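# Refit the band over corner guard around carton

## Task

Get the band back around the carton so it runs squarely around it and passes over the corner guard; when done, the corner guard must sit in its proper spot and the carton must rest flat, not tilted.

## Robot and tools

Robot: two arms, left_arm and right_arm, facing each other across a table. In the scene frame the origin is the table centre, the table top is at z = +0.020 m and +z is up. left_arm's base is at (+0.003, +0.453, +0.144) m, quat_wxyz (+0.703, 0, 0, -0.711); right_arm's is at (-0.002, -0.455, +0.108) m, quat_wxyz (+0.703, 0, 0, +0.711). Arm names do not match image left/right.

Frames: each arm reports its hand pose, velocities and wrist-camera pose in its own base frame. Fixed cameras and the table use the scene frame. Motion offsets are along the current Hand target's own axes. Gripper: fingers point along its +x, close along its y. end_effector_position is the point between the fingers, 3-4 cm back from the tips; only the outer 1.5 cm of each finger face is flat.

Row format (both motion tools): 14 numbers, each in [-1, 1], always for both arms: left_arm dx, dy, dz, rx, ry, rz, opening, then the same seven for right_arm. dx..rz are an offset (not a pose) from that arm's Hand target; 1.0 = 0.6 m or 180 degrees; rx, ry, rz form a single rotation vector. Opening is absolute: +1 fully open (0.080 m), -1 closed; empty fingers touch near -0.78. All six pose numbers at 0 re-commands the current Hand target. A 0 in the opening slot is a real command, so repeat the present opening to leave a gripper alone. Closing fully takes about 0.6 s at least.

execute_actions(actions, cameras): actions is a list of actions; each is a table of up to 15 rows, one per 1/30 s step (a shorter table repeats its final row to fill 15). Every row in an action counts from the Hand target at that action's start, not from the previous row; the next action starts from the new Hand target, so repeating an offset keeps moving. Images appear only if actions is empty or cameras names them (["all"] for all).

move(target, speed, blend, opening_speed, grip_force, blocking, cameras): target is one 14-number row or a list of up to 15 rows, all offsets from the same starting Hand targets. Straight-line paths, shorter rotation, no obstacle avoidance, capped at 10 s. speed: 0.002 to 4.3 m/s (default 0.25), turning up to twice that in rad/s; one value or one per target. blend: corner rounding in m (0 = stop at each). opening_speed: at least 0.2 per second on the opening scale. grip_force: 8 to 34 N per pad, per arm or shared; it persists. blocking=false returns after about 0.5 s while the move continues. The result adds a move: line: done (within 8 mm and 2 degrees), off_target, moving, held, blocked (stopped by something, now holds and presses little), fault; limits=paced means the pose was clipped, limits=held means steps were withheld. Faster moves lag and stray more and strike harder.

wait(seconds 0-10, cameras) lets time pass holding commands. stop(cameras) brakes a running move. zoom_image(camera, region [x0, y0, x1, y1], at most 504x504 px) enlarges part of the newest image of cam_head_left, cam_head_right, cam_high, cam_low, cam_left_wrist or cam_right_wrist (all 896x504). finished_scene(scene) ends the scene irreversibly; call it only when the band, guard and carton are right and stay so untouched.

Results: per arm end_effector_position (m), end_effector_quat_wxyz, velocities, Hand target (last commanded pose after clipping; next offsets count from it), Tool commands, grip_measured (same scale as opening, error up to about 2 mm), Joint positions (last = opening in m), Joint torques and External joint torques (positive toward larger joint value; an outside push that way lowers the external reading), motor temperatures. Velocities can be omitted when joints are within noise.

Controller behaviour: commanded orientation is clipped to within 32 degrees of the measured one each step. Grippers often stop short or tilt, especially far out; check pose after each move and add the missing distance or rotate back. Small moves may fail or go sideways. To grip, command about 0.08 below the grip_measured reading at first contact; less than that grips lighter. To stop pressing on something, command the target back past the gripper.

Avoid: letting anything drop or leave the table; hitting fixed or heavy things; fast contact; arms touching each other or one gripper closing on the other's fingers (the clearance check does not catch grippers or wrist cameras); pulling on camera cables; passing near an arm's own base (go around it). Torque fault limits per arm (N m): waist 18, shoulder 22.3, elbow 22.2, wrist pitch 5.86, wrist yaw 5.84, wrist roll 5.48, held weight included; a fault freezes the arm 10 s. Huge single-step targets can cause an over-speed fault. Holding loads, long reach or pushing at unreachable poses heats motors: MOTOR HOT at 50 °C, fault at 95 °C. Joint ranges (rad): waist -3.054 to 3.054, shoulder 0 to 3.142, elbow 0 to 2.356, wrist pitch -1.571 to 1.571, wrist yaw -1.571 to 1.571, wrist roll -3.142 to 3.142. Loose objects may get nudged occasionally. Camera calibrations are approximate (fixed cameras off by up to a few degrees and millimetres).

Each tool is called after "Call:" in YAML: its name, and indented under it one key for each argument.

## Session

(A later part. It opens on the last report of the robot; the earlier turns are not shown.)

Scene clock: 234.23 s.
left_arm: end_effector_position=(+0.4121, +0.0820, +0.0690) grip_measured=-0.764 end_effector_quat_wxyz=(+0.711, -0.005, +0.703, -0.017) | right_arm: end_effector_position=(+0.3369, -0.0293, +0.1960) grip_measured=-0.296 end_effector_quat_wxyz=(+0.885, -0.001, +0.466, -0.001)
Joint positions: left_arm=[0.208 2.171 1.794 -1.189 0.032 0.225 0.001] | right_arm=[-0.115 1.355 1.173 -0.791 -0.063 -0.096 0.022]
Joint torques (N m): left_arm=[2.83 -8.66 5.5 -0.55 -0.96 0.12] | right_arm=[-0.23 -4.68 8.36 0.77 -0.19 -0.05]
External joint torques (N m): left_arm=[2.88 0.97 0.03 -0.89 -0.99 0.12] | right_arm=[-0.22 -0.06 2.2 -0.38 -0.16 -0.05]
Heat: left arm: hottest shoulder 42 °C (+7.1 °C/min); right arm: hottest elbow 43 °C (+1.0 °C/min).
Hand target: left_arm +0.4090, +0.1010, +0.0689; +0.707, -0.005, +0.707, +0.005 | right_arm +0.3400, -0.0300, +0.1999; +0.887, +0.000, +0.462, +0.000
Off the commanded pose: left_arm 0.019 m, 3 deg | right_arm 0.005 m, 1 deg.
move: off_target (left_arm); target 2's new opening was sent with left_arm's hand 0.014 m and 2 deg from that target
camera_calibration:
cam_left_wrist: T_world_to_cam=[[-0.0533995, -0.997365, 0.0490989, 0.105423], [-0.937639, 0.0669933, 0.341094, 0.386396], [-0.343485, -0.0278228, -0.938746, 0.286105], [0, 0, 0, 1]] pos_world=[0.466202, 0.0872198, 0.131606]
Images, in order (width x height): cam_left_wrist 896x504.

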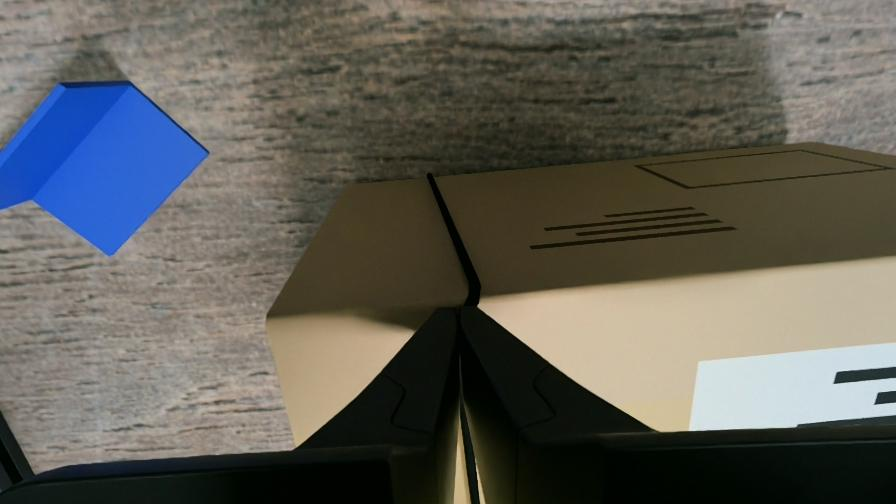

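Call:
move:
  target: [0,0.0217,0,0,0,0,-1.0, 0,0,0,0,0,0,-0.3]
  speed: 0.05
  cameras: ["cam_left_wrist","cam_low","cam_right_wrist","cam_head_left"]

Call:
zoom_image:
  camera: "cam_left_wrist"
  region: [320, 160, 600, 340]

Call:
zoom_image:
  camera: "cam_right_wrist"
  region: [120, 0, 624, 200]

Scene clock: 254.13 s.
left_arm: end_effector_position=(+0.4111, +0.0941, +0.0695) grip_measured=-0.764 end_effector_quat_wxyz=(+0.710, -0.006, +0.704, -0.018) | right_arm: end_effector_position=(+0.3369, -0.0293, +0.1960) grip_measured=-0.296 end_effector_quat_wxyz=(+0.885, -0.001, +0.466, -0.001)
Joint positions: left_arm=[0.238 2.181 1.813 -1.202 0.035 0.255 0.001] | right_arm=[-0.115 1.355 1.173 -0.791 -0.063 -0.096 0.022]
Joint torques (N m): left_arm=[2.82 -8.67 5.66 -0.24 -1.06 0.1] | right_arm=[-0.26 -4.69 8.36 0.78 -0.19 -0.05]
External joint torques (N m): left_arm=[2.77 0.99 0.2 -0.57 -1.09 0.1] | right_arm=[-0.26 -0.04 2.15 -0.4 -0.15 -0.05]
Heat: left arm: hottest shoulder 45 °C (+7.1 °C/min); right arm: hottest elbow 44 °C (+1.0 °C/min).
Hand target: left_arm +0.4088, +0.1140, +0.0690; +0.707, -0.005, +0.707, +0.005 | right_arm +0.3400, -0.0300, +0.1999; +0.887, +0.000, +0.462, +0.000
Off the commanded pose: left_arm 0.020 m, 3 deg | right_arm 0.005 m, 1 deg.
move: off_target (left_arm)
camera_calibration:
cam_left_wrist: T_world_to_cam=[[-0.053172, -0.997181, 0.0529396, 0.117109], [-0.936697, 0.0681797, 0.343439, 0.383822], [-0.346081, -0.0313271, -0.937682, 0.287965], [0, 0, 0, 1]] pos_world=[0.465411, 0.0996314, 0.132]
cam_right_wrist: T_world_to_cam=[[-0.0342445, -0.998628, 0.0396176, -0.0243098], [-0.97285, 0.0242296, -0.230163, 0.398456], [0.228887, -0.0464238, -0.972345, 0.193666], [0, 0, 0, 1]] pos_world=[0.342478, -0.0249402, 0.280983]
Images, in order (width x height): cam_head_left 896x504, cam_low 896x504, cam_left_wrist 896x504, cam_right_wrist 896x504.

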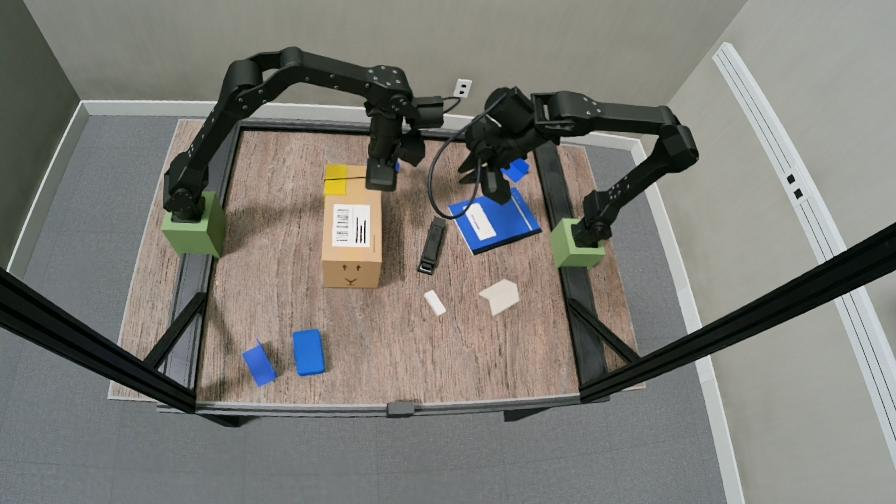

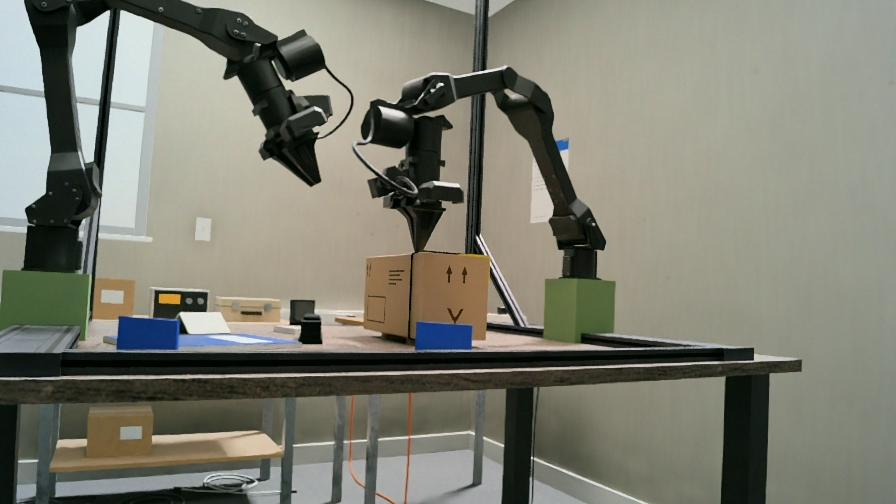

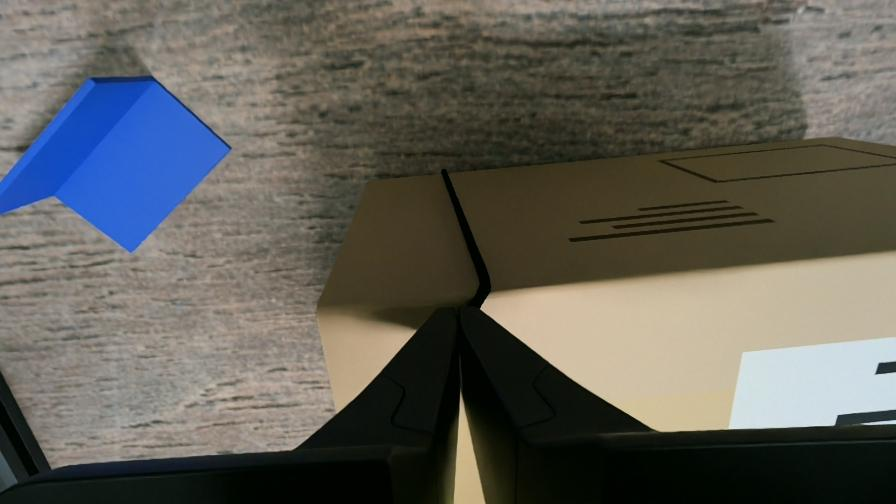

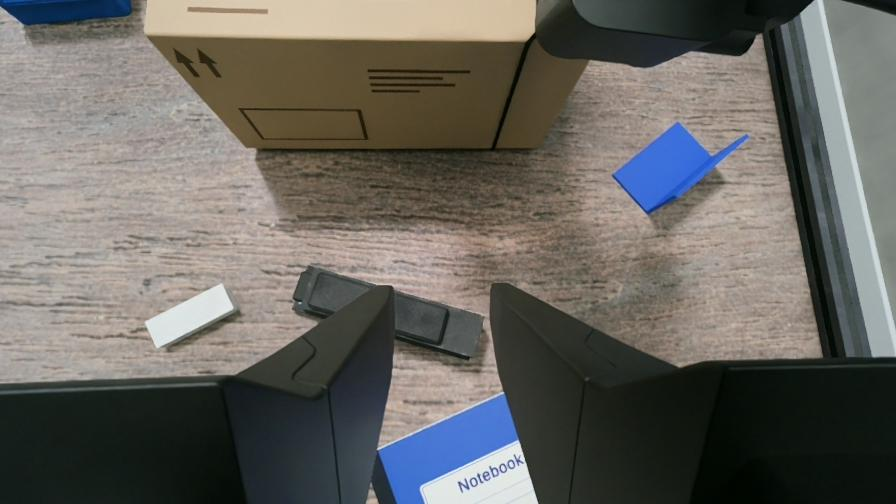

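Scaled by 1.800.

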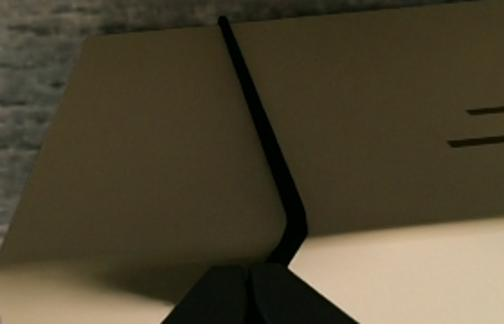

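Scaled by 1.000.

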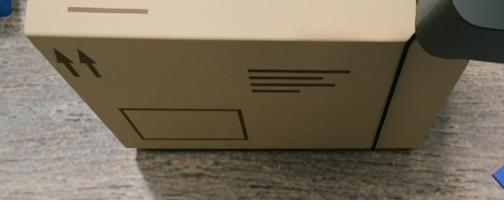

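Call:
move:
  target:
    - [0,0.0133,0,0,0,0,-1.0, 0,0,0,0,0,0,-0.3]
    - [0.0083,-0.028,0,0,0,0,-1.0, 0,0,0,0,0,0,-0.3]
  speed: 0.05
  cameras: ["cam_left_wrist","cam_right_wrist"]

Call:
zoom_image:
  camera: "cam_left_wrist"
  region: [320, 160, 600, 340]

Scene clock: 269.60 s.
left_arm: end_effector_position=(+0.4137, +0.0918, +0.0661) grip_measured=-0.764 end_effector_quat_wxyz=(+0.711, -0.006, +0.703, -0.004) | right_arm: end_effector_position=(+0.3369, -0.0293, +0.1960) grip_measured=-0.296 end_effector_quat_wxyz=(+0.885, -0.001, +0.466, -0.001)
Joint positions: left_arm=[0.224 2.184 1.805 -1.182 0.016 0.222 0.001] | right_arm=[-0.115 1.355 1.173 -0.791 -0.063 -0.096 0.022]
Joint torques (N m): left_arm=[0.7 -9.98 2.28 0.3 -0.5 -0.05] | right_arm=[-0.24 -4.7 8.33 0.78 -0.19 -0.05]
External joint torques (N m): left_arm=[0.69 -0.33 -3.17 -0.06 -0.51 -0.05] | right_arm=[-0.25 -0.18 2.25 -0.36 -0.16 -0.05]
Motor temperatures (°C): left_arm=[32 46 37 35 34 32] | right_arm=[27 34 44 40 33 30]
Heat: left arm: hottest shoulder 46 °C (+7.0 °C/min); right arm: hottest elbow 44 °C (+1.0 °C/min).
Hand target: left_arm +0.4091, +0.0972, +0.0640; +0.707, -0.005, +0.707, +0.005 | right_arm +0.3400, -0.0300, +0.1999; +0.887, +0.000, +0.462, +0.000
Off the commanded pose: left_arm 0.007 m, 1 deg | right_arm 0.005 m, 1 deg.
move: done
camera_calibration:
cam_left_wrist: T_world_to_cam=[[-0.033483, -0.99889, 0.0331317, 0.108469], [-0.938709, 0.0428107, 0.342041, 0.390798], [-0.34308, -0.0196485, -0.939101, 0.283338], [0, 0, 0, 1]] pos_world=[0.467685, 0.0971859, 0.12882]
cam_right_wrist: T_world_to_cam=[[-0.0342445, -0.998628, 0.0396176, -0.0243098], [-0.97285, 0.0242296, -0.230163, 0.398456], [0.228887, -0.0464238, -0.972345, 0.193666], [0, 0, 0, 1]] pos_world=[0.342478, -0.0249402, 0.280983]
Images, in order (width x height): cam_left_wrist 896x504, cam_right_wrist 896x504.

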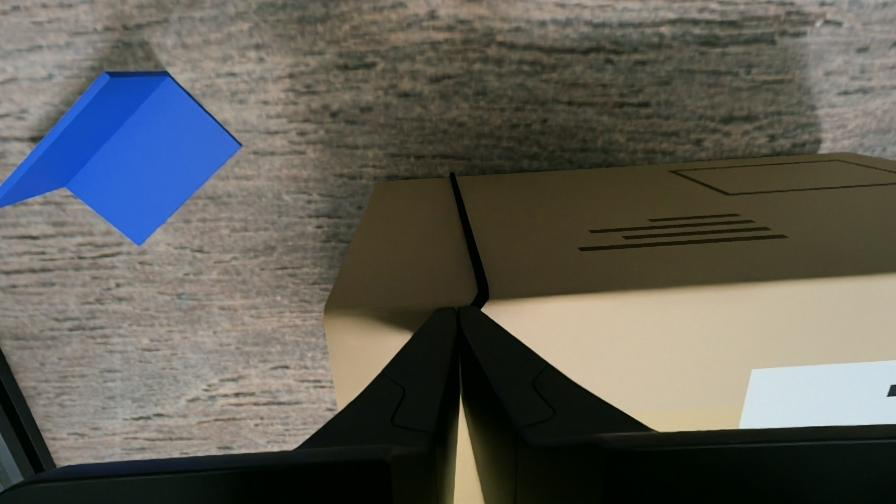

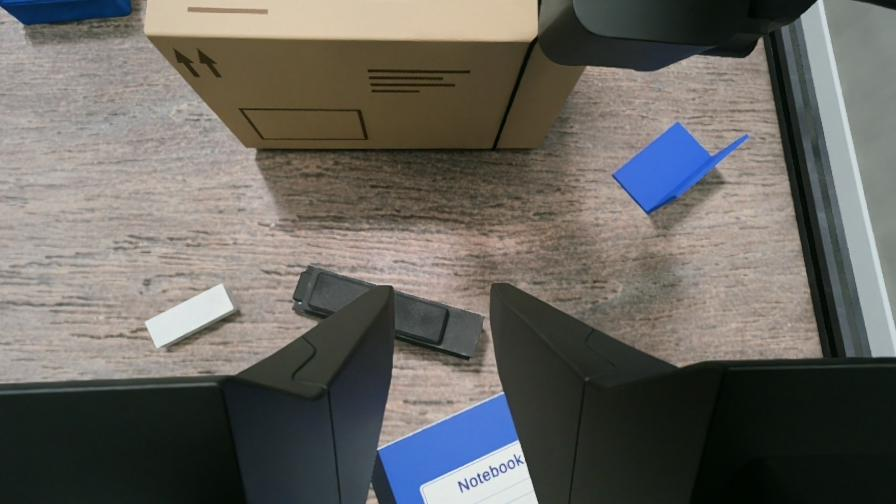

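Scaled by 1.800.

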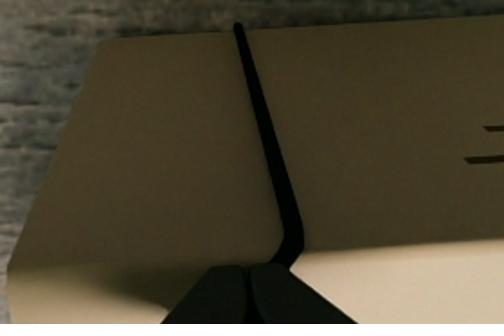

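Call:
move:
  target:
    - [0.004,0,0,0,0,0,-1.0, 0,0,0,0,0,0,-0.3]
    - [0.004,0,0,0,0,0,-0.3, 0,0,0,0,0,0,-0.3]
    - [-0.0833,0,0,0,0,0,-0.3, 0,0,0,0,0,0,-0.3]
    - [-0.26,-0.0572,-0.3493,0,-0.25,0,-0.3, 0,0,0,0,0,0,-0.3]
  speed: [0.05,0.05,0.12,0.25]
  blend: [0,0,0.02,0]
  opening_speed: 0.8
  cameras: ["cam_left_wrist","cam_right_wrist"]

Call:
zoom_image:
  camera: "cam_left_wrist"
  region: [300, 80, 700, 360]

Call:
zoom_image:
  camera: "cam_right_wrist"
  region: [320, 0, 624, 160]

Scene clock: 289.93 s.
left_arm: end_effector_position=(+0.2012, +0.0606, +0.2216) grip_measured=-0.303 end_effector_quat_wxyz=(+0.924, -0.002, +0.383, +0.007) | right_arm: end_effector_position=(+0.3369, -0.0293, +0.1960) grip_measured=-0.296 end_effector_quat_wxyz=(+0.885, -0.001, +0.466, -0.001)
Joint positions: left_arm=[0.557 0.779 0.905 -0.989 0.373 0.403 0.021] | right_arm=[-0.115 1.355 1.173 -0.791 -0.063 -0.096 0.022]
Joint torques (N m): left_arm=[0.24 -1.63 3.67 1 0.21 0.1] | right_arm=[-0.22 -4.71 8.36 0.79 -0.19 -0.06]
External joint torques (N m): left_arm=[0.24 -0.83 -2.36 -0.26 0.03 0.1] | right_arm=[-0.2 -0.19 2.28 -0.36 -0.16 -0.06]
Heat: left arm: hottest shoulder 45 °C (+3.0 °C/min); right arm: hottest elbow 44 °C (+1.0 °C/min).
Hand target: left_arm +0.1999, +0.0601, +0.2197; +0.924, -0.003, +0.382, +0.006 | right_arm +0.3400, -0.0300, +0.1999; +0.887, +0.000, +0.462, +0.000
Off the commanded pose: left_arm 0.002 m, 0 deg | right_arm 0.005 m, 1 deg.
move: done
camera_calibration:
cam_left_wrist: T_world_to_cam=[[-0.0247384, -0.999623, -0.0119037, 0.0732573], [-0.911485, 0.0274445, -0.410417, 0.301593], [0.410589, 0.000697005, -0.91182, 0.196904], [0, 0, 0, 1]] pos_world=[0.195863, 0.0648154, 0.304191]
cam_right_wrist: T_world_to_cam=[[-0.0342445, -0.998628, 0.0396176, -0.0243098], [-0.97285, 0.0242296, -0.230163, 0.398456], [0.228887, -0.0464238, -0.972345, 0.193666], [0, 0, 0, 1]] pos_world=[0.342478, -0.0249402, 0.280983]
Images, in order (width x height): cam_left_wrist 896x504, cam_right_wrist 896x504.

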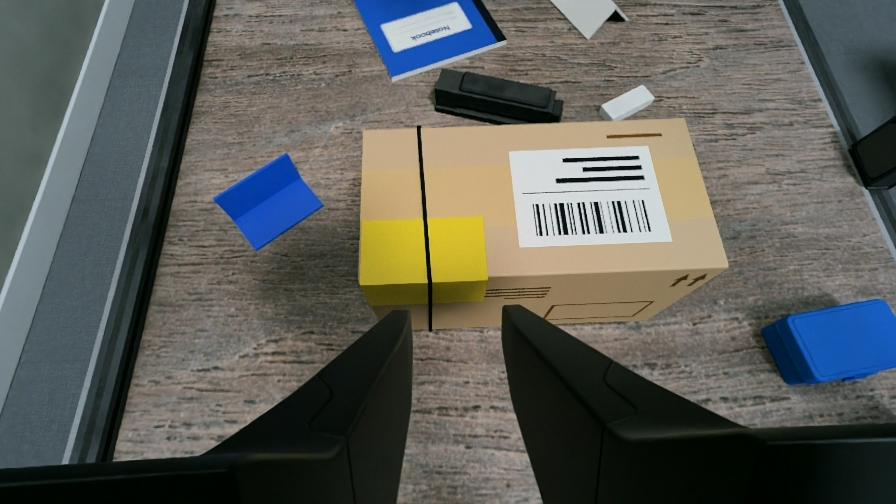

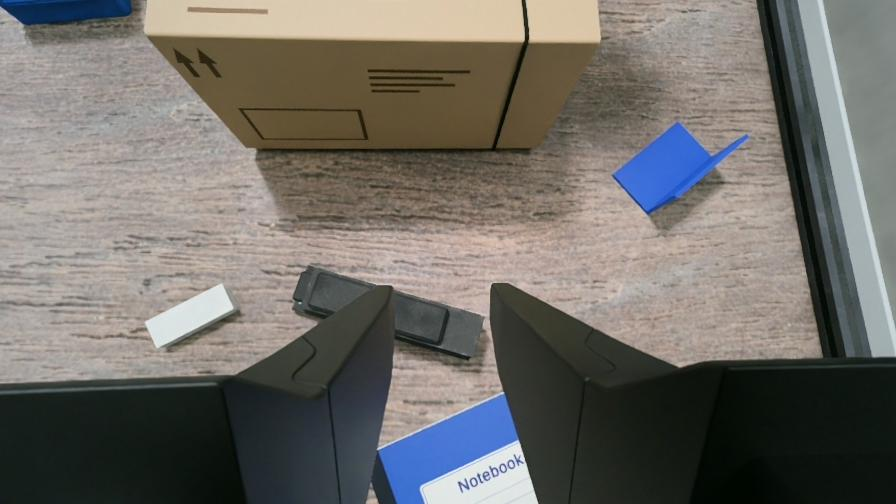

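Scaled by 1.260.

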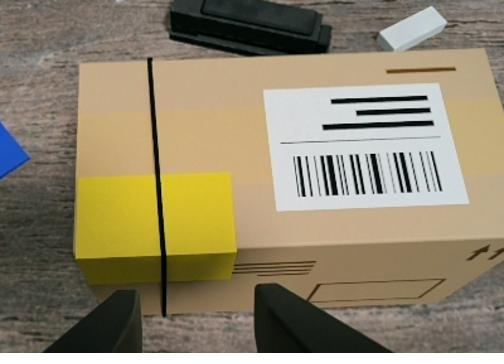

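Scaled by 1.658.

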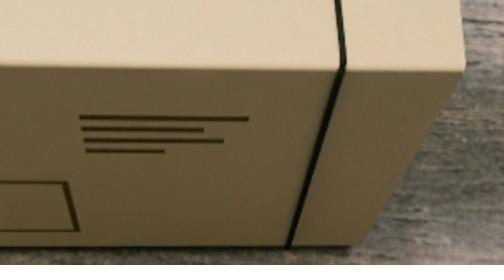

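Call:
move:
  target: [0.2485,0.0193,-0.0925,0,0.0833,0,-0.3, 0,0,0,0,0,0,-0.3]
  speed: 0.2
  cameras: ["cam_left_wrist"]

Call:
zoom_image:
  camera: "cam_left_wrist"
  region: [320, 180, 600, 360]

Scene clock: 312.87 s.
left_arm: end_effector_position=(+0.2668, +0.0734, +0.0784) grip_measured=-0.303 end_effector_quat_wxyz=(+0.868, -0.003, +0.496, +0.006) | right_arm: end_effector_position=(+0.3369, -0.0293, +0.1960) grip_measured=-0.296 end_effector_quat_wxyz=(+0.885, -0.001, +0.466, -0.001)
Joint positions: left_arm=[0.362 1.237 0.65 -0.477 0.173 0.304 0.021] | right_arm=[-0.115 1.355 1.173 -0.791 -0.063 -0.096 0.022]
Joint torques (N m): left_arm=[-0.3 -2.83 3.9 0.96 -0.03 -0.01] | right_arm=[-0.25 -4.69 8.35 0.78 -0.18 -0.05]
External joint torques (N m): left_arm=[-0.3 0.72 -2.06 -0.11 -0.13 -0.01] | right_arm=[-0.28 -0.03 2.14 -0.39 -0.14 -0.05]
Motor temperatures (°C): left_arm=[31 40 34 36 33 32] | right_arm=[27 34 44 40 33 30]
Heat: left arm: hottest shoulder 40 °C (-5.0 °C/min); right arm: hottest elbow 44 °C (+0.0 °C/min).
Hand target: left_arm +0.2660, +0.0726, +0.0752; +0.866, -0.003, +0.500, +0.006 | right_arm +0.3400, -0.0300, +0.1999; +0.887, +0.000, +0.462, +0.000
Off the commanded pose: left_arm 0.004 m, 1 deg | right_arm 0.005 m, 1 deg.
move: done
camera_calibration:
cam_left_wrist: T_world_to_cam=[[-0.0265764, -0.999643, -0.0026492, 0.0857219], [-0.985127, 0.0266403, -0.169749, 0.303168], [0.169759, -0.00190151, -0.985484, 0.109713], [0, 0, 0, 1]] pos_world=[0.282312, 0.0778234, 0.15981]
Images, in order (width x height): cam_left_wrist 896x504.

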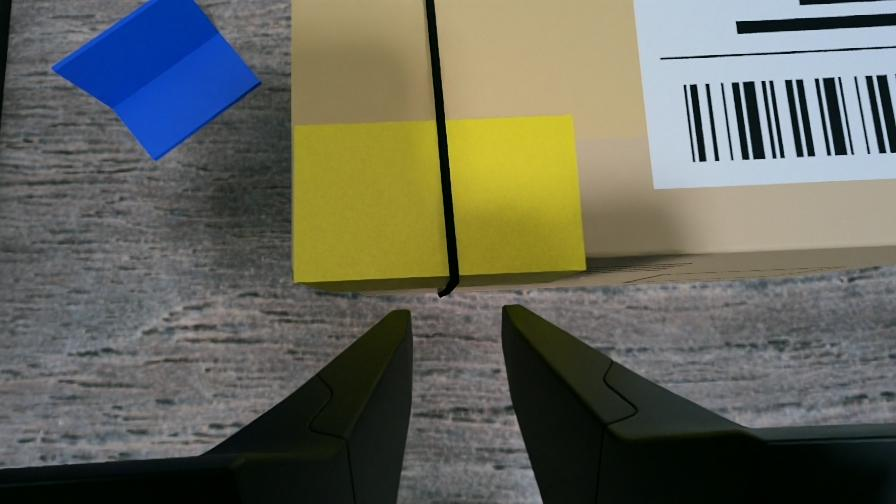

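Scaled by 1.800.

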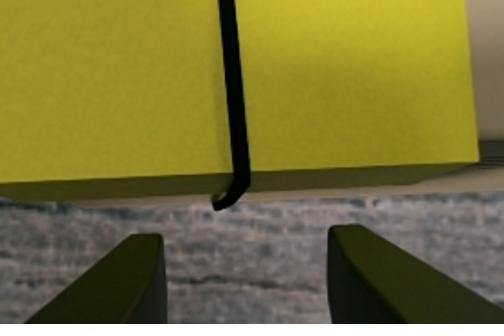

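Call:
move:
  target:
    - [0.0367,0.0013,-0.0033,0,0,0,-0.3, 0,0,0,0,0,0,-0.3]
    - [0.0367,0.0013,-0.0033,0,0,0,-1.0, 0,0,0,0,0,0,-0.3]
    - [-0.0023,0.0013,0.0052,0,0,0,-1.0, 0,0,0,0,0,0,-0.3]
    - [-0.0088,0.019,0.0073,0,0,0,-1.0, 0,0,0,0,0,0,-0.3]
  speed: 0.05
  opening_speed: 0.8
  cameras: ["cam_left_wrist","cam_right_wrist"]

Call:
zoom_image:
  camera: "cam_left_wrist"
  region: [320, 180, 600, 360]

Scene clock: 346.43 s.
left_arm: end_effector_position=(+0.2629, +0.0816, +0.0757) grip_measured=-0.764 end_effector_quat_wxyz=(+0.862, -0.006, +0.508, +0.004) | right_arm: end_effector_position=(+0.3369, -0.0293, +0.1960) grip_measured=-0.296 end_effector_quat_wxyz=(+0.885, -0.001, +0.466, -0.001)
Joint positions: left_arm=[0.405 1.26 0.667 -0.506 0.191 0.343 0.001] | right_arm=[-0.115 1.355 1.173 -0.791 -0.063 -0.096 0.022]
Joint torques (N m): left_arm=[0.33 -3.9 6.34 0.72 0.14 0.12] | right_arm=[-0.21 -4.69 8.38 0.79 -0.18 -0.04]
External joint torques (N m): left_arm=[0.35 -0.26 0.45 -0.3 0.03 0.12] | right_arm=[-0.2 -0.15 2.28 -0.36 -0.16 -0.05]
Heat: left arm: hottest wrist pitch 37 °C (+2.0 °C/min); right arm: hottest elbow 45 °C (+1.0 °C/min).
Hand target: left_arm +0.2670, +0.0840, +0.0820; +0.866, -0.003, +0.500, +0.006 | right_arm +0.3400, -0.0300, +0.1999; +0.887, +0.000, +0.462, +0.000
Off the commanded pose: left_arm 0.008 m, 1 deg | right_arm 0.005 m, 1 deg.
move: done
camera_calibration:
cam_left_wrist: T_world_to_cam=[[-0.0267046, -0.999623, 0.00634395, 0.0932169], [-0.989367, 0.0255219, -0.143184, 0.297811], [0.142968, -0.0101002, -0.989676, 0.115669], [0, 0, 0, 1]] pos_world=[0.280597, 0.0867494, 0.156526]
cam_right_wrist: T_world_to_cam=[[-0.0342445, -0.998628, 0.0396176, -0.0243098], [-0.97285, 0.0242296, -0.230163, 0.398456], [0.228887, -0.0464238, -0.972345, 0.193666], [0, 0, 0, 1]] pos_world=[0.342478, -0.0249402, 0.280983]
Images, in order (width x height): cam_left_wrist 896x504, cam_right_wrist 896x504.

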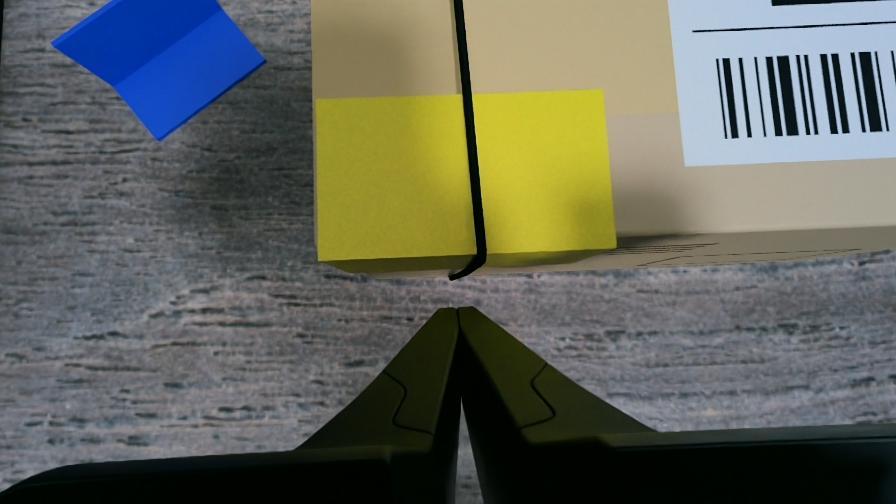

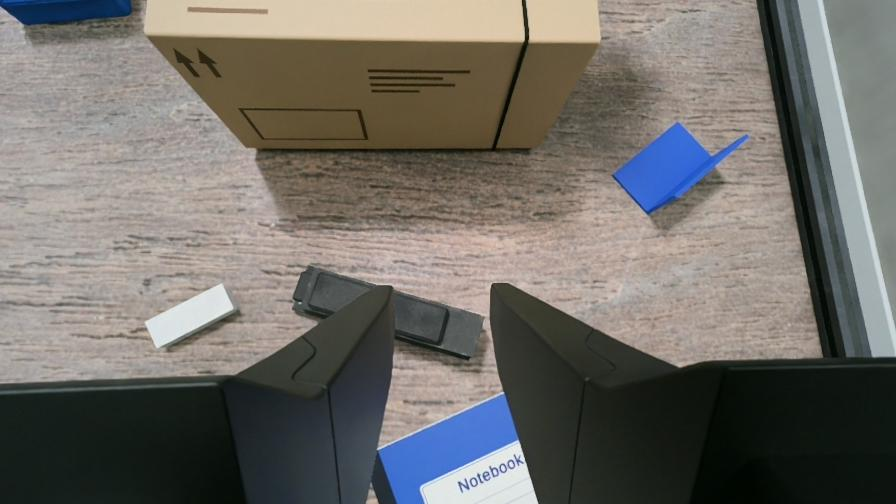

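Scaled by 1.800.

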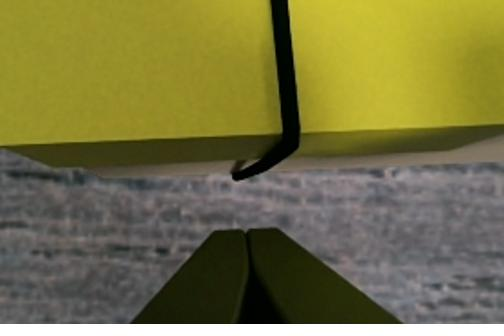

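Call:
move:
  target: [0.0385,-0.0172,-0.0118,0,0,0,-0.3, 0,0,0,0,0,0,-0.3]
  speed: 0.06
  cameras: ["cam_left_wrist"]

Call:
zoom_image:
  camera: "cam_left_wrist"
  region: [320, 200, 600, 380]

Scene clock: 354.57 s.
left_arm: end_effector_position=(+0.2747, +0.0750, +0.0630) grip_measured=-0.303 end_effector_quat_wxyz=(+0.869, -0.002, +0.494, +0.007) | right_arm: end_effector_position=(+0.3369, -0.0293, +0.1960) grip_measured=-0.296 end_effector_quat_wxyz=(+0.885, -0.001, +0.466, -0.001)
Joint positions: left_arm=[0.356 1.299 0.623 -0.383 0.171 0.299 0.021] | right_arm=[-0.115 1.355 1.173 -0.791 -0.063 -0.096 0.022]
Joint torques (N m): left_arm=[-0.23 -3.04 3.31 0.98 -0.03 -0.02] | right_arm=[-0.25 -4.72 8.34 0.78 -0.18 -0.06]
External joint torques (N m): left_arm=[-0.26 0.72 -2.47 -0.1 -0.12 -0.03] | right_arm=[-0.26 -0.07 2.15 -0.39 -0.14 -0.06]
Heat: left arm: hottest wrist pitch 37 °C (+2.0 °C/min); right arm: hottest elbow 45 °C (+1.0 °C/min).
Hand target: left_arm +0.2727, +0.0737, +0.0585; +0.866, -0.003, +0.499, +0.006 | right_arm +0.3400, -0.0300, +0.1999; +0.887, +0.000, +0.462, +0.000
Off the commanded pose: left_arm 0.005 m, 1 deg | right_arm 0.005 m, 1 deg.
move: done
camera_calibration:
cam_left_wrist: T_world_to_cam=[[-0.0271324, -0.999623, -0.00416864, 0.0877573], [-0.984446, 0.0274441, -0.173529, 0.308274], [0.173578, -0.000604445, -0.98482, 0.0919428], [0, 0, 0, 1]] pos_world=[0.289901, 0.0793195, 0.144407]
Images, in order (width x height): cam_left_wrist 896x504.

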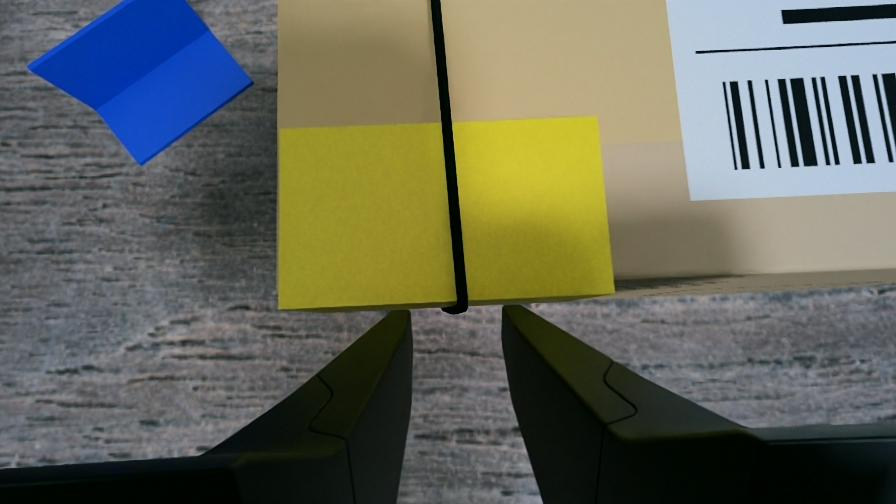

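Scaled by 1.800.

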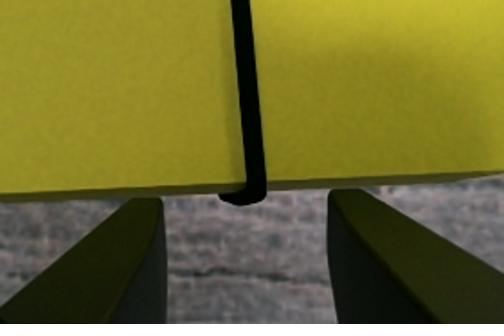

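Call:
move:
  target:
    - [0.015,-0.0027,0.005,0,0,0,-0.3, 0,0,0,0,0,0,-0.3]
    - [0.015,-0.0027,0.005,0,0,0,-1.0, 0,0,0,0,0,0,-0.3]
    - [-0.0322,-0.002,0.0095,0,0,0,-1.0, 0,0,0,0,0,0,-0.3]
    - [-0.0385,0.0173,0.0118,0,0,0,-1.0, 0,0,0,0,0,0,-0.3]
  speed: 0.05
  opening_speed: 0.8
  cameras: ["cam_left_wrist","cam_right_wrist"]

Call:
zoom_image:
  camera: "cam_left_wrist"
  region: [320, 180, 600, 360]

Scene clock: 371.57 s.
left_arm: end_effector_position=(+0.2636, +0.0804, +0.0745) grip_measured=-0.764 end_effector_quat_wxyz=(+0.861, -0.006, +0.508, +0.001) | right_arm: end_effector_position=(+0.3369, -0.0293, +0.1960) grip_measured=-0.296 end_effector_quat_wxyz=(+0.885, -0.001, +0.466, -0.001)
Joint positions: left_arm=[0.402 1.265 0.665 -0.502 0.194 0.344 0.001] | right_arm=[-0.115 1.355 1.173 -0.791 -0.063 -0.096 0.022]
Joint torques (N m): left_arm=[0.57 -4.4 6.58 0.41 0.05 0.1] | right_arm=[-0.32 -4.7 8.33 0.77 -0.18 -0.05]
External joint torques (N m): left_arm=[0.57 -0.78 0.81 -0.57 -0.06 0.1] | right_arm=[-0.32 -0.08 2.18 -0.38 -0.15 -0.05]
Heat: left arm: hottest wrist pitch 37 °C (+1.0 °C/min); right arm: hottest elbow 45 °C (+1.0 °C/min).
Hand target: left_arm +0.2670, +0.0840, +0.0820; +0.866, -0.003, +0.500, +0.006 | right_arm +0.3400, -0.0300, +0.1999; +0.887, +0.000, +0.462, +0.000
Off the commanded pose: left_arm 0.009 m, 1 deg | right_arm 0.005 m, 1 deg.
move: off_target (left_arm)
camera_calibration:
cam_left_wrist: T_world_to_cam=[[-0.0318645, -0.999449, 0.00926032, 0.0931438], [-0.989274, 0.030216, -0.142914, 0.297994], [0.142555, -0.0137149, -0.989692, 0.114782], [0, 0, 0, 1]] pos_world=[0.281403, 0.0856626, 0.155323]
cam_right_wrist: T_world_to_cam=[[-0.0342445, -0.998628, 0.0396176, -0.0243098], [-0.97285, 0.0242296, -0.230163, 0.398456], [0.228887, -0.0464238, -0.972345, 0.193666], [0, 0, 0, 1]] pos_world=[0.342478, -0.0249402, 0.280983]
Images, in order (width x height): cam_left_wrist 896x504, cam_right_wrist 896x504.

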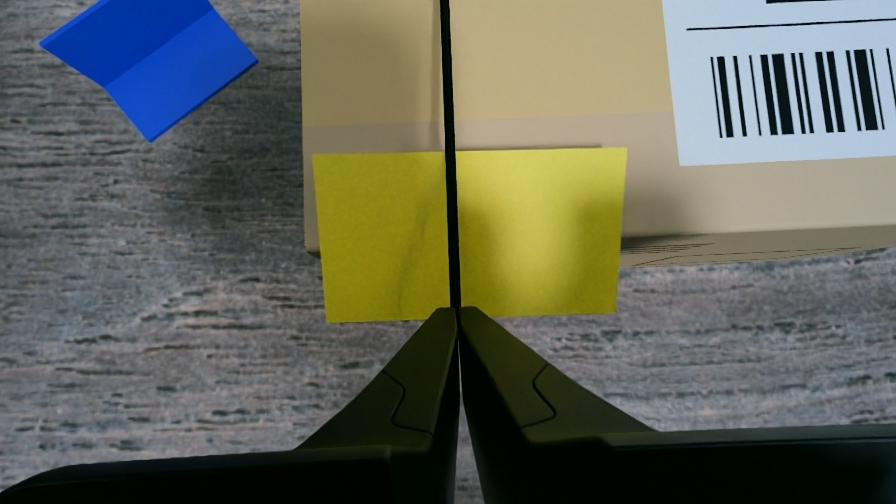

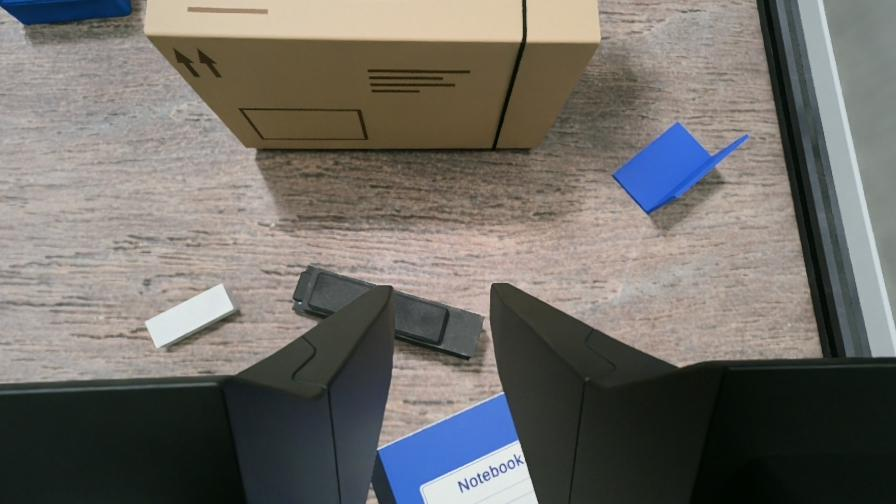

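Scaled by 1.800.

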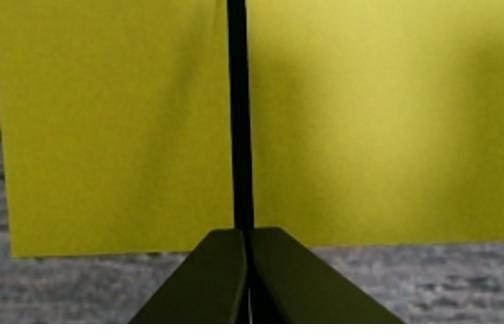

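Call:
move:
  target:
    - [0.0065,-0.0192,-0.002,0,0,0,-1.0, 0,0,0,0,0,0,-0.3]
    - [0.0437,-0.0195,-0.0043,0,0,0,-1.0, 0,0,0,0,0,0,-0.3]
  speed: 0.04
  cameras: ["cam_left_wrist","cam_low","cam_head_left"]

Call:
zoom_image:
  camera: "cam_low"
  region: [340, 210, 540, 360]

Call:
zoom_image:
  camera: "cam_head_left"
  region: [280, 130, 430, 310]

Scene clock: 385.17 s.
left_arm: end_effector_position=(+0.2804, +0.0734, +0.0618) grip_measured=-0.764 end_effector_quat_wxyz=(+0.869, -0.002, +0.495, +0.006) | right_arm: end_effector_position=(+0.3369, -0.0293, +0.1960) grip_measured=-0.296 end_effector_quat_wxyz=(+0.885, -0.001, +0.466, -0.001)
Joint positions: left_arm=[0.341 1.324 0.636 -0.37 0.164 0.286 0.001] | right_arm=[-0.115 1.355 1.173 -0.791 -0.063 -0.096 0.022]
Joint torques (N m): left_arm=[-0.17 -3.5 3.34 0.84 -0.05 -0.02] | right_arm=[-0.25 -4.72 8.35 0.78 -0.19 -0.06]
External joint torques (N m): left_arm=[-0.21 0.42 -2.35 -0.22 -0.13 -0.02] | right_arm=[-0.3 -0.06 2.14 -0.4 -0.15 -0.06]
Heat: left arm: hottest shoulder 36 °C (-2.0 °C/min); right arm: hottest elbow 45 °C (+1.0 °C/min).
Hand target: left_arm +0.2780, +0.0725, +0.0579; +0.866, -0.003, +0.500, +0.006 | right_arm +0.3400, -0.0300, +0.1999; +0.887, +0.000, +0.462, +0.000
Off the commanded pose: left_arm 0.005 m, 1 deg | right_arm 0.005 m, 1 deg.
move: done
camera_calibration:
cam_left_wrist: T_world_to_cam=[[-0.0280297, -0.999602, -0.00307567, 0.0865217], [-0.984613, 0.02814, -0.172469, 0.313664], [0.172487, -0.00180589, -0.98501, 0.0901962], [0, 0, 0, 1]] pos_world=[0.295705, 0.0778236, 0.143207]
Images, in order (width x height): cam_head_left 896x504, cam_low 896x504, cam_left_wrist 896x504.

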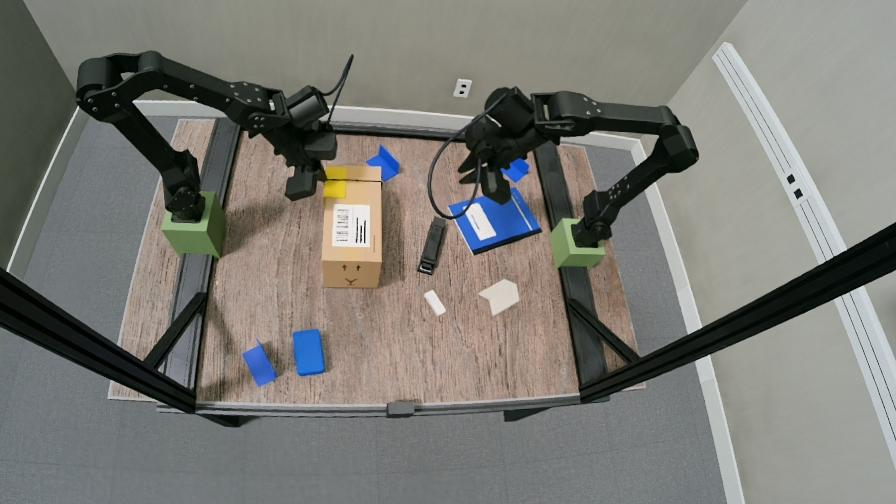

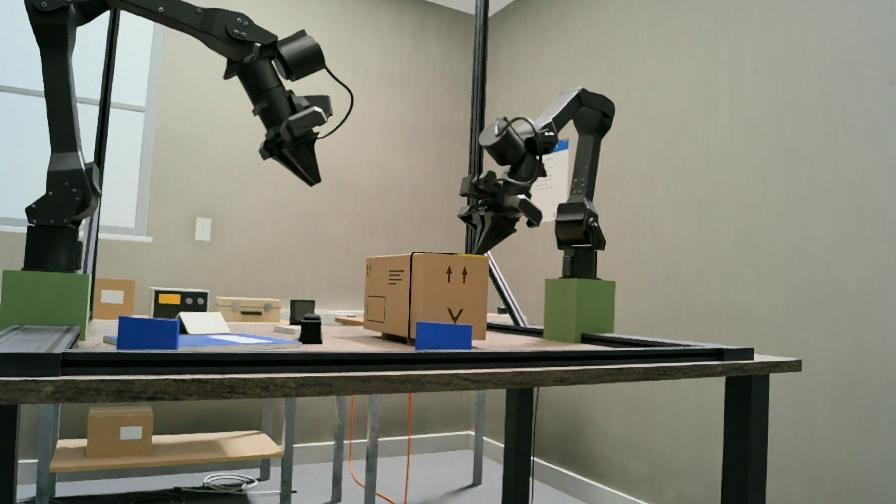

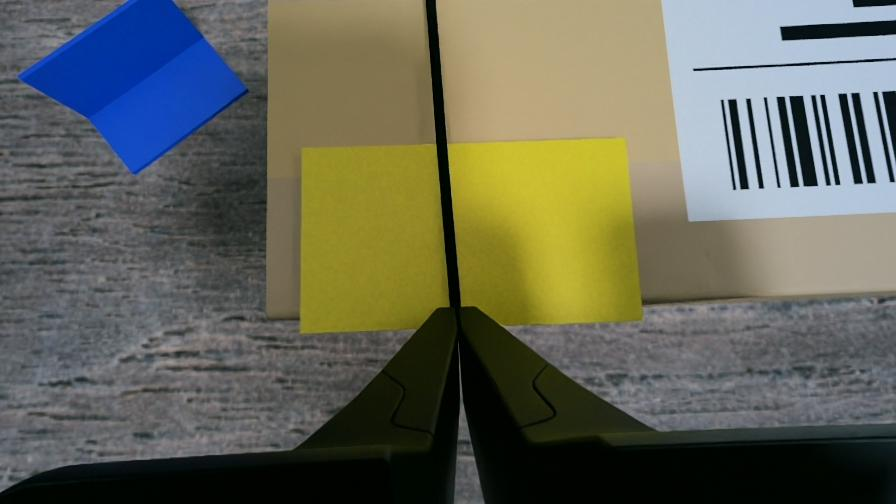

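Scaled by 2.520.

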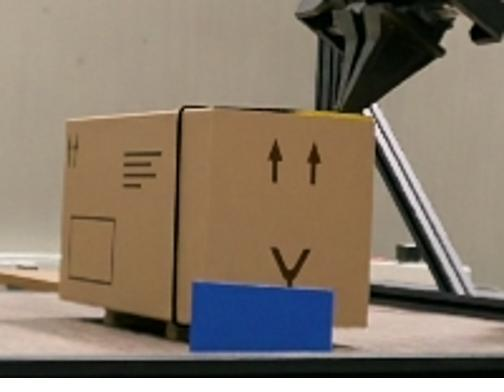

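Scaled by 2.800.

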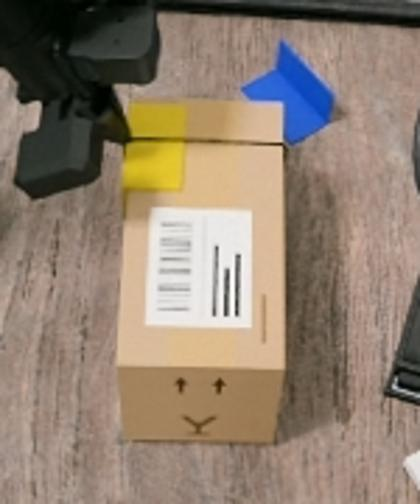

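Call:
move:
  target: [0.0,0.0142,0.0,0,0,0,-1.0, 0,0,0,0,0,0,-0.3]
  speed: 0.03
  cameras: ["cam_left_wrist"]

Scene clock: 395.70 s.
left_arm: end_effector_position=(+0.2791, +0.0784, +0.0605) grip_measured=-0.764 end_effector_quat_wxyz=(+0.869, -0.002, +0.495, +0.002) | right_arm: end_effector_position=(+0.3369, -0.0293, +0.1960) grip_measured=-0.296 end_effector_quat_wxyz=(+0.885, -0.001, +0.466, -0.001)
Joint positions: left_arm=[0.368 1.331 0.636 -0.368 0.183 0.314 0.001] | right_arm=[-0.115 1.355 1.173 -0.791 -0.063 -0.096 0.022]
Joint torques (N m): left_arm=[0.58 -2.88 4.55 0.55 -0.07 0.11] | right_arm=[-0.22 -4.75 8.33 0.77 -0.19 -0.05]
External joint torques (N m): left_arm=[0.57 1.07 -1.14 -0.5 -0.17 0.1] | right_arm=[-0.22 -0.17 2.2 -0.38 -0.16 -0.05]
Motor temperatures (°C): left_arm=[31 35 35 37 32 32] | right_arm=[27 34 45 41 33 30]
Heat: left arm: hottest wrist pitch 37 °C (+1.0 °C/min); right arm: hottest elbow 45 °C (+1.0 °C/min).
Hand target: left_arm +0.2779, +0.0810, +0.0579; +0.866, -0.003, +0.500, +0.006 | right_arm +0.3400, -0.0300, +0.1999; +0.887, +0.000, +0.462, +0.000
Off the commanded pose: left_arm 0.004 m, 1 deg | right_arm 0.005 m, 1 deg.
move: done
camera_calibration:
cam_left_wrist: T_world_to_cam=[[-0.0344476, -0.999407, -0.0000310758, 0.0930358], [-0.984375, 0.0339349, -0.172785, 0.311497], [0.172683, -0.00592144, -0.98496, 0.0893233], [0, 0, 0, 1]] pos_world=[0.29441, 0.0829389, 0.141805]
Images, in order (width x height): cam_left_wrist 896x504.

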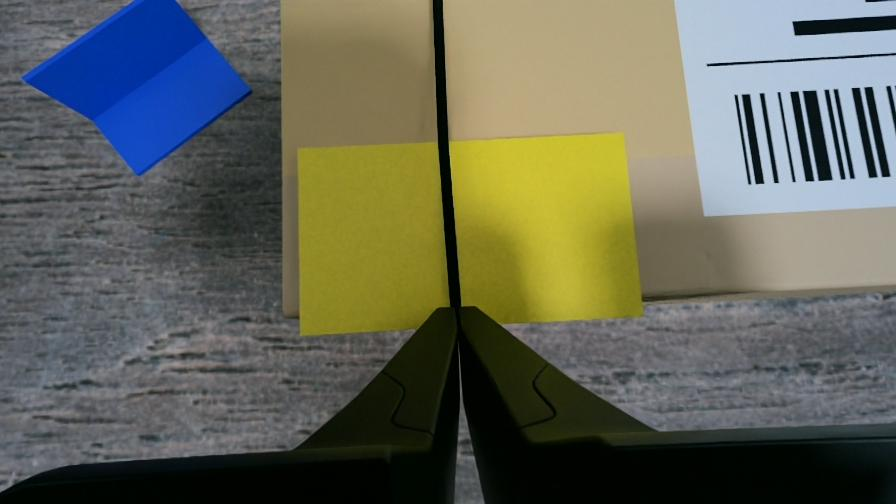

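Call:
move:
  target: [0.0,0.0083,0.0,0,0,0,-1.0, 0,0,0,0,0,0,-0.3]
  speed: 0.03
  cameras: ["cam_left_wrist"]

Scene clock: 407.83 s.
left_arm: end_effector_position=(+0.2786, +0.0823, +0.0600) grip_measured=-0.764 end_effector_quat_wxyz=(+0.869, -0.002, +0.494, +0.001) | right_arm: end_effector_position=(+0.3369, -0.0293, +0.1960) grip_measured=-0.296 end_effector_quat_wxyz=(+0.885, -0.001, +0.466, -0.001)
Joint positions: left_arm=[0.388 1.338 0.639 -0.368 0.196 0.333 0.001] | right_arm=[-0.115 1.355 1.173 -0.791 -0.063 -0.096 0.022]
Joint torques (N m): left_arm=[0.77 -2.69 4.96 0.44 -0.13 0.14] | right_arm=[-0.22 -4.7 8.38 0.77 -0.19 -0.05]
External joint torques (N m): left_arm=[0.77 1.32 -0.73 -0.61 -0.24 0.14] | right_arm=[-0.23 -0.08 2.25 -0.38 -0.15 -0.05]
Heat: left arm: hottest wrist pitch 36 °C (-1.0 °C/min); right arm: hottest elbow 45 °C (+0.0 °C/min).
Hand target: left_arm +0.2778, +0.0859, +0.0579; +0.866, -0.003, +0.500, +0.006 | right_arm +0.3400, -0.0300, +0.1999; +0.887, +0.000, +0.462, +0.000
Off the commanded pose: left_arm 0.004 m, 1 deg | right_arm 0.005 m, 1 deg.
move: done
camera_calibration:
cam_left_wrist: T_world_to_cam=[[-0.0368094, -0.999321, 0.00185894, 0.0975398], [-0.984125, 0.0359263, -0.173802, 0.310593], [0.173617, -0.00822698, -0.984779, 0.0889558], [0, 0, 0, 1]] pos_world=[0.293809, 0.0870469, 0.141402]
Images, in order (width x height): cam_left_wrist 896x504.

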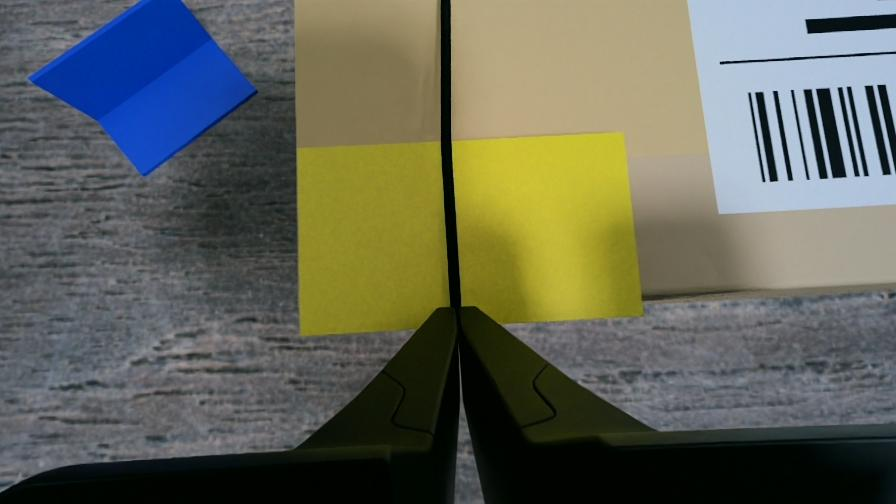

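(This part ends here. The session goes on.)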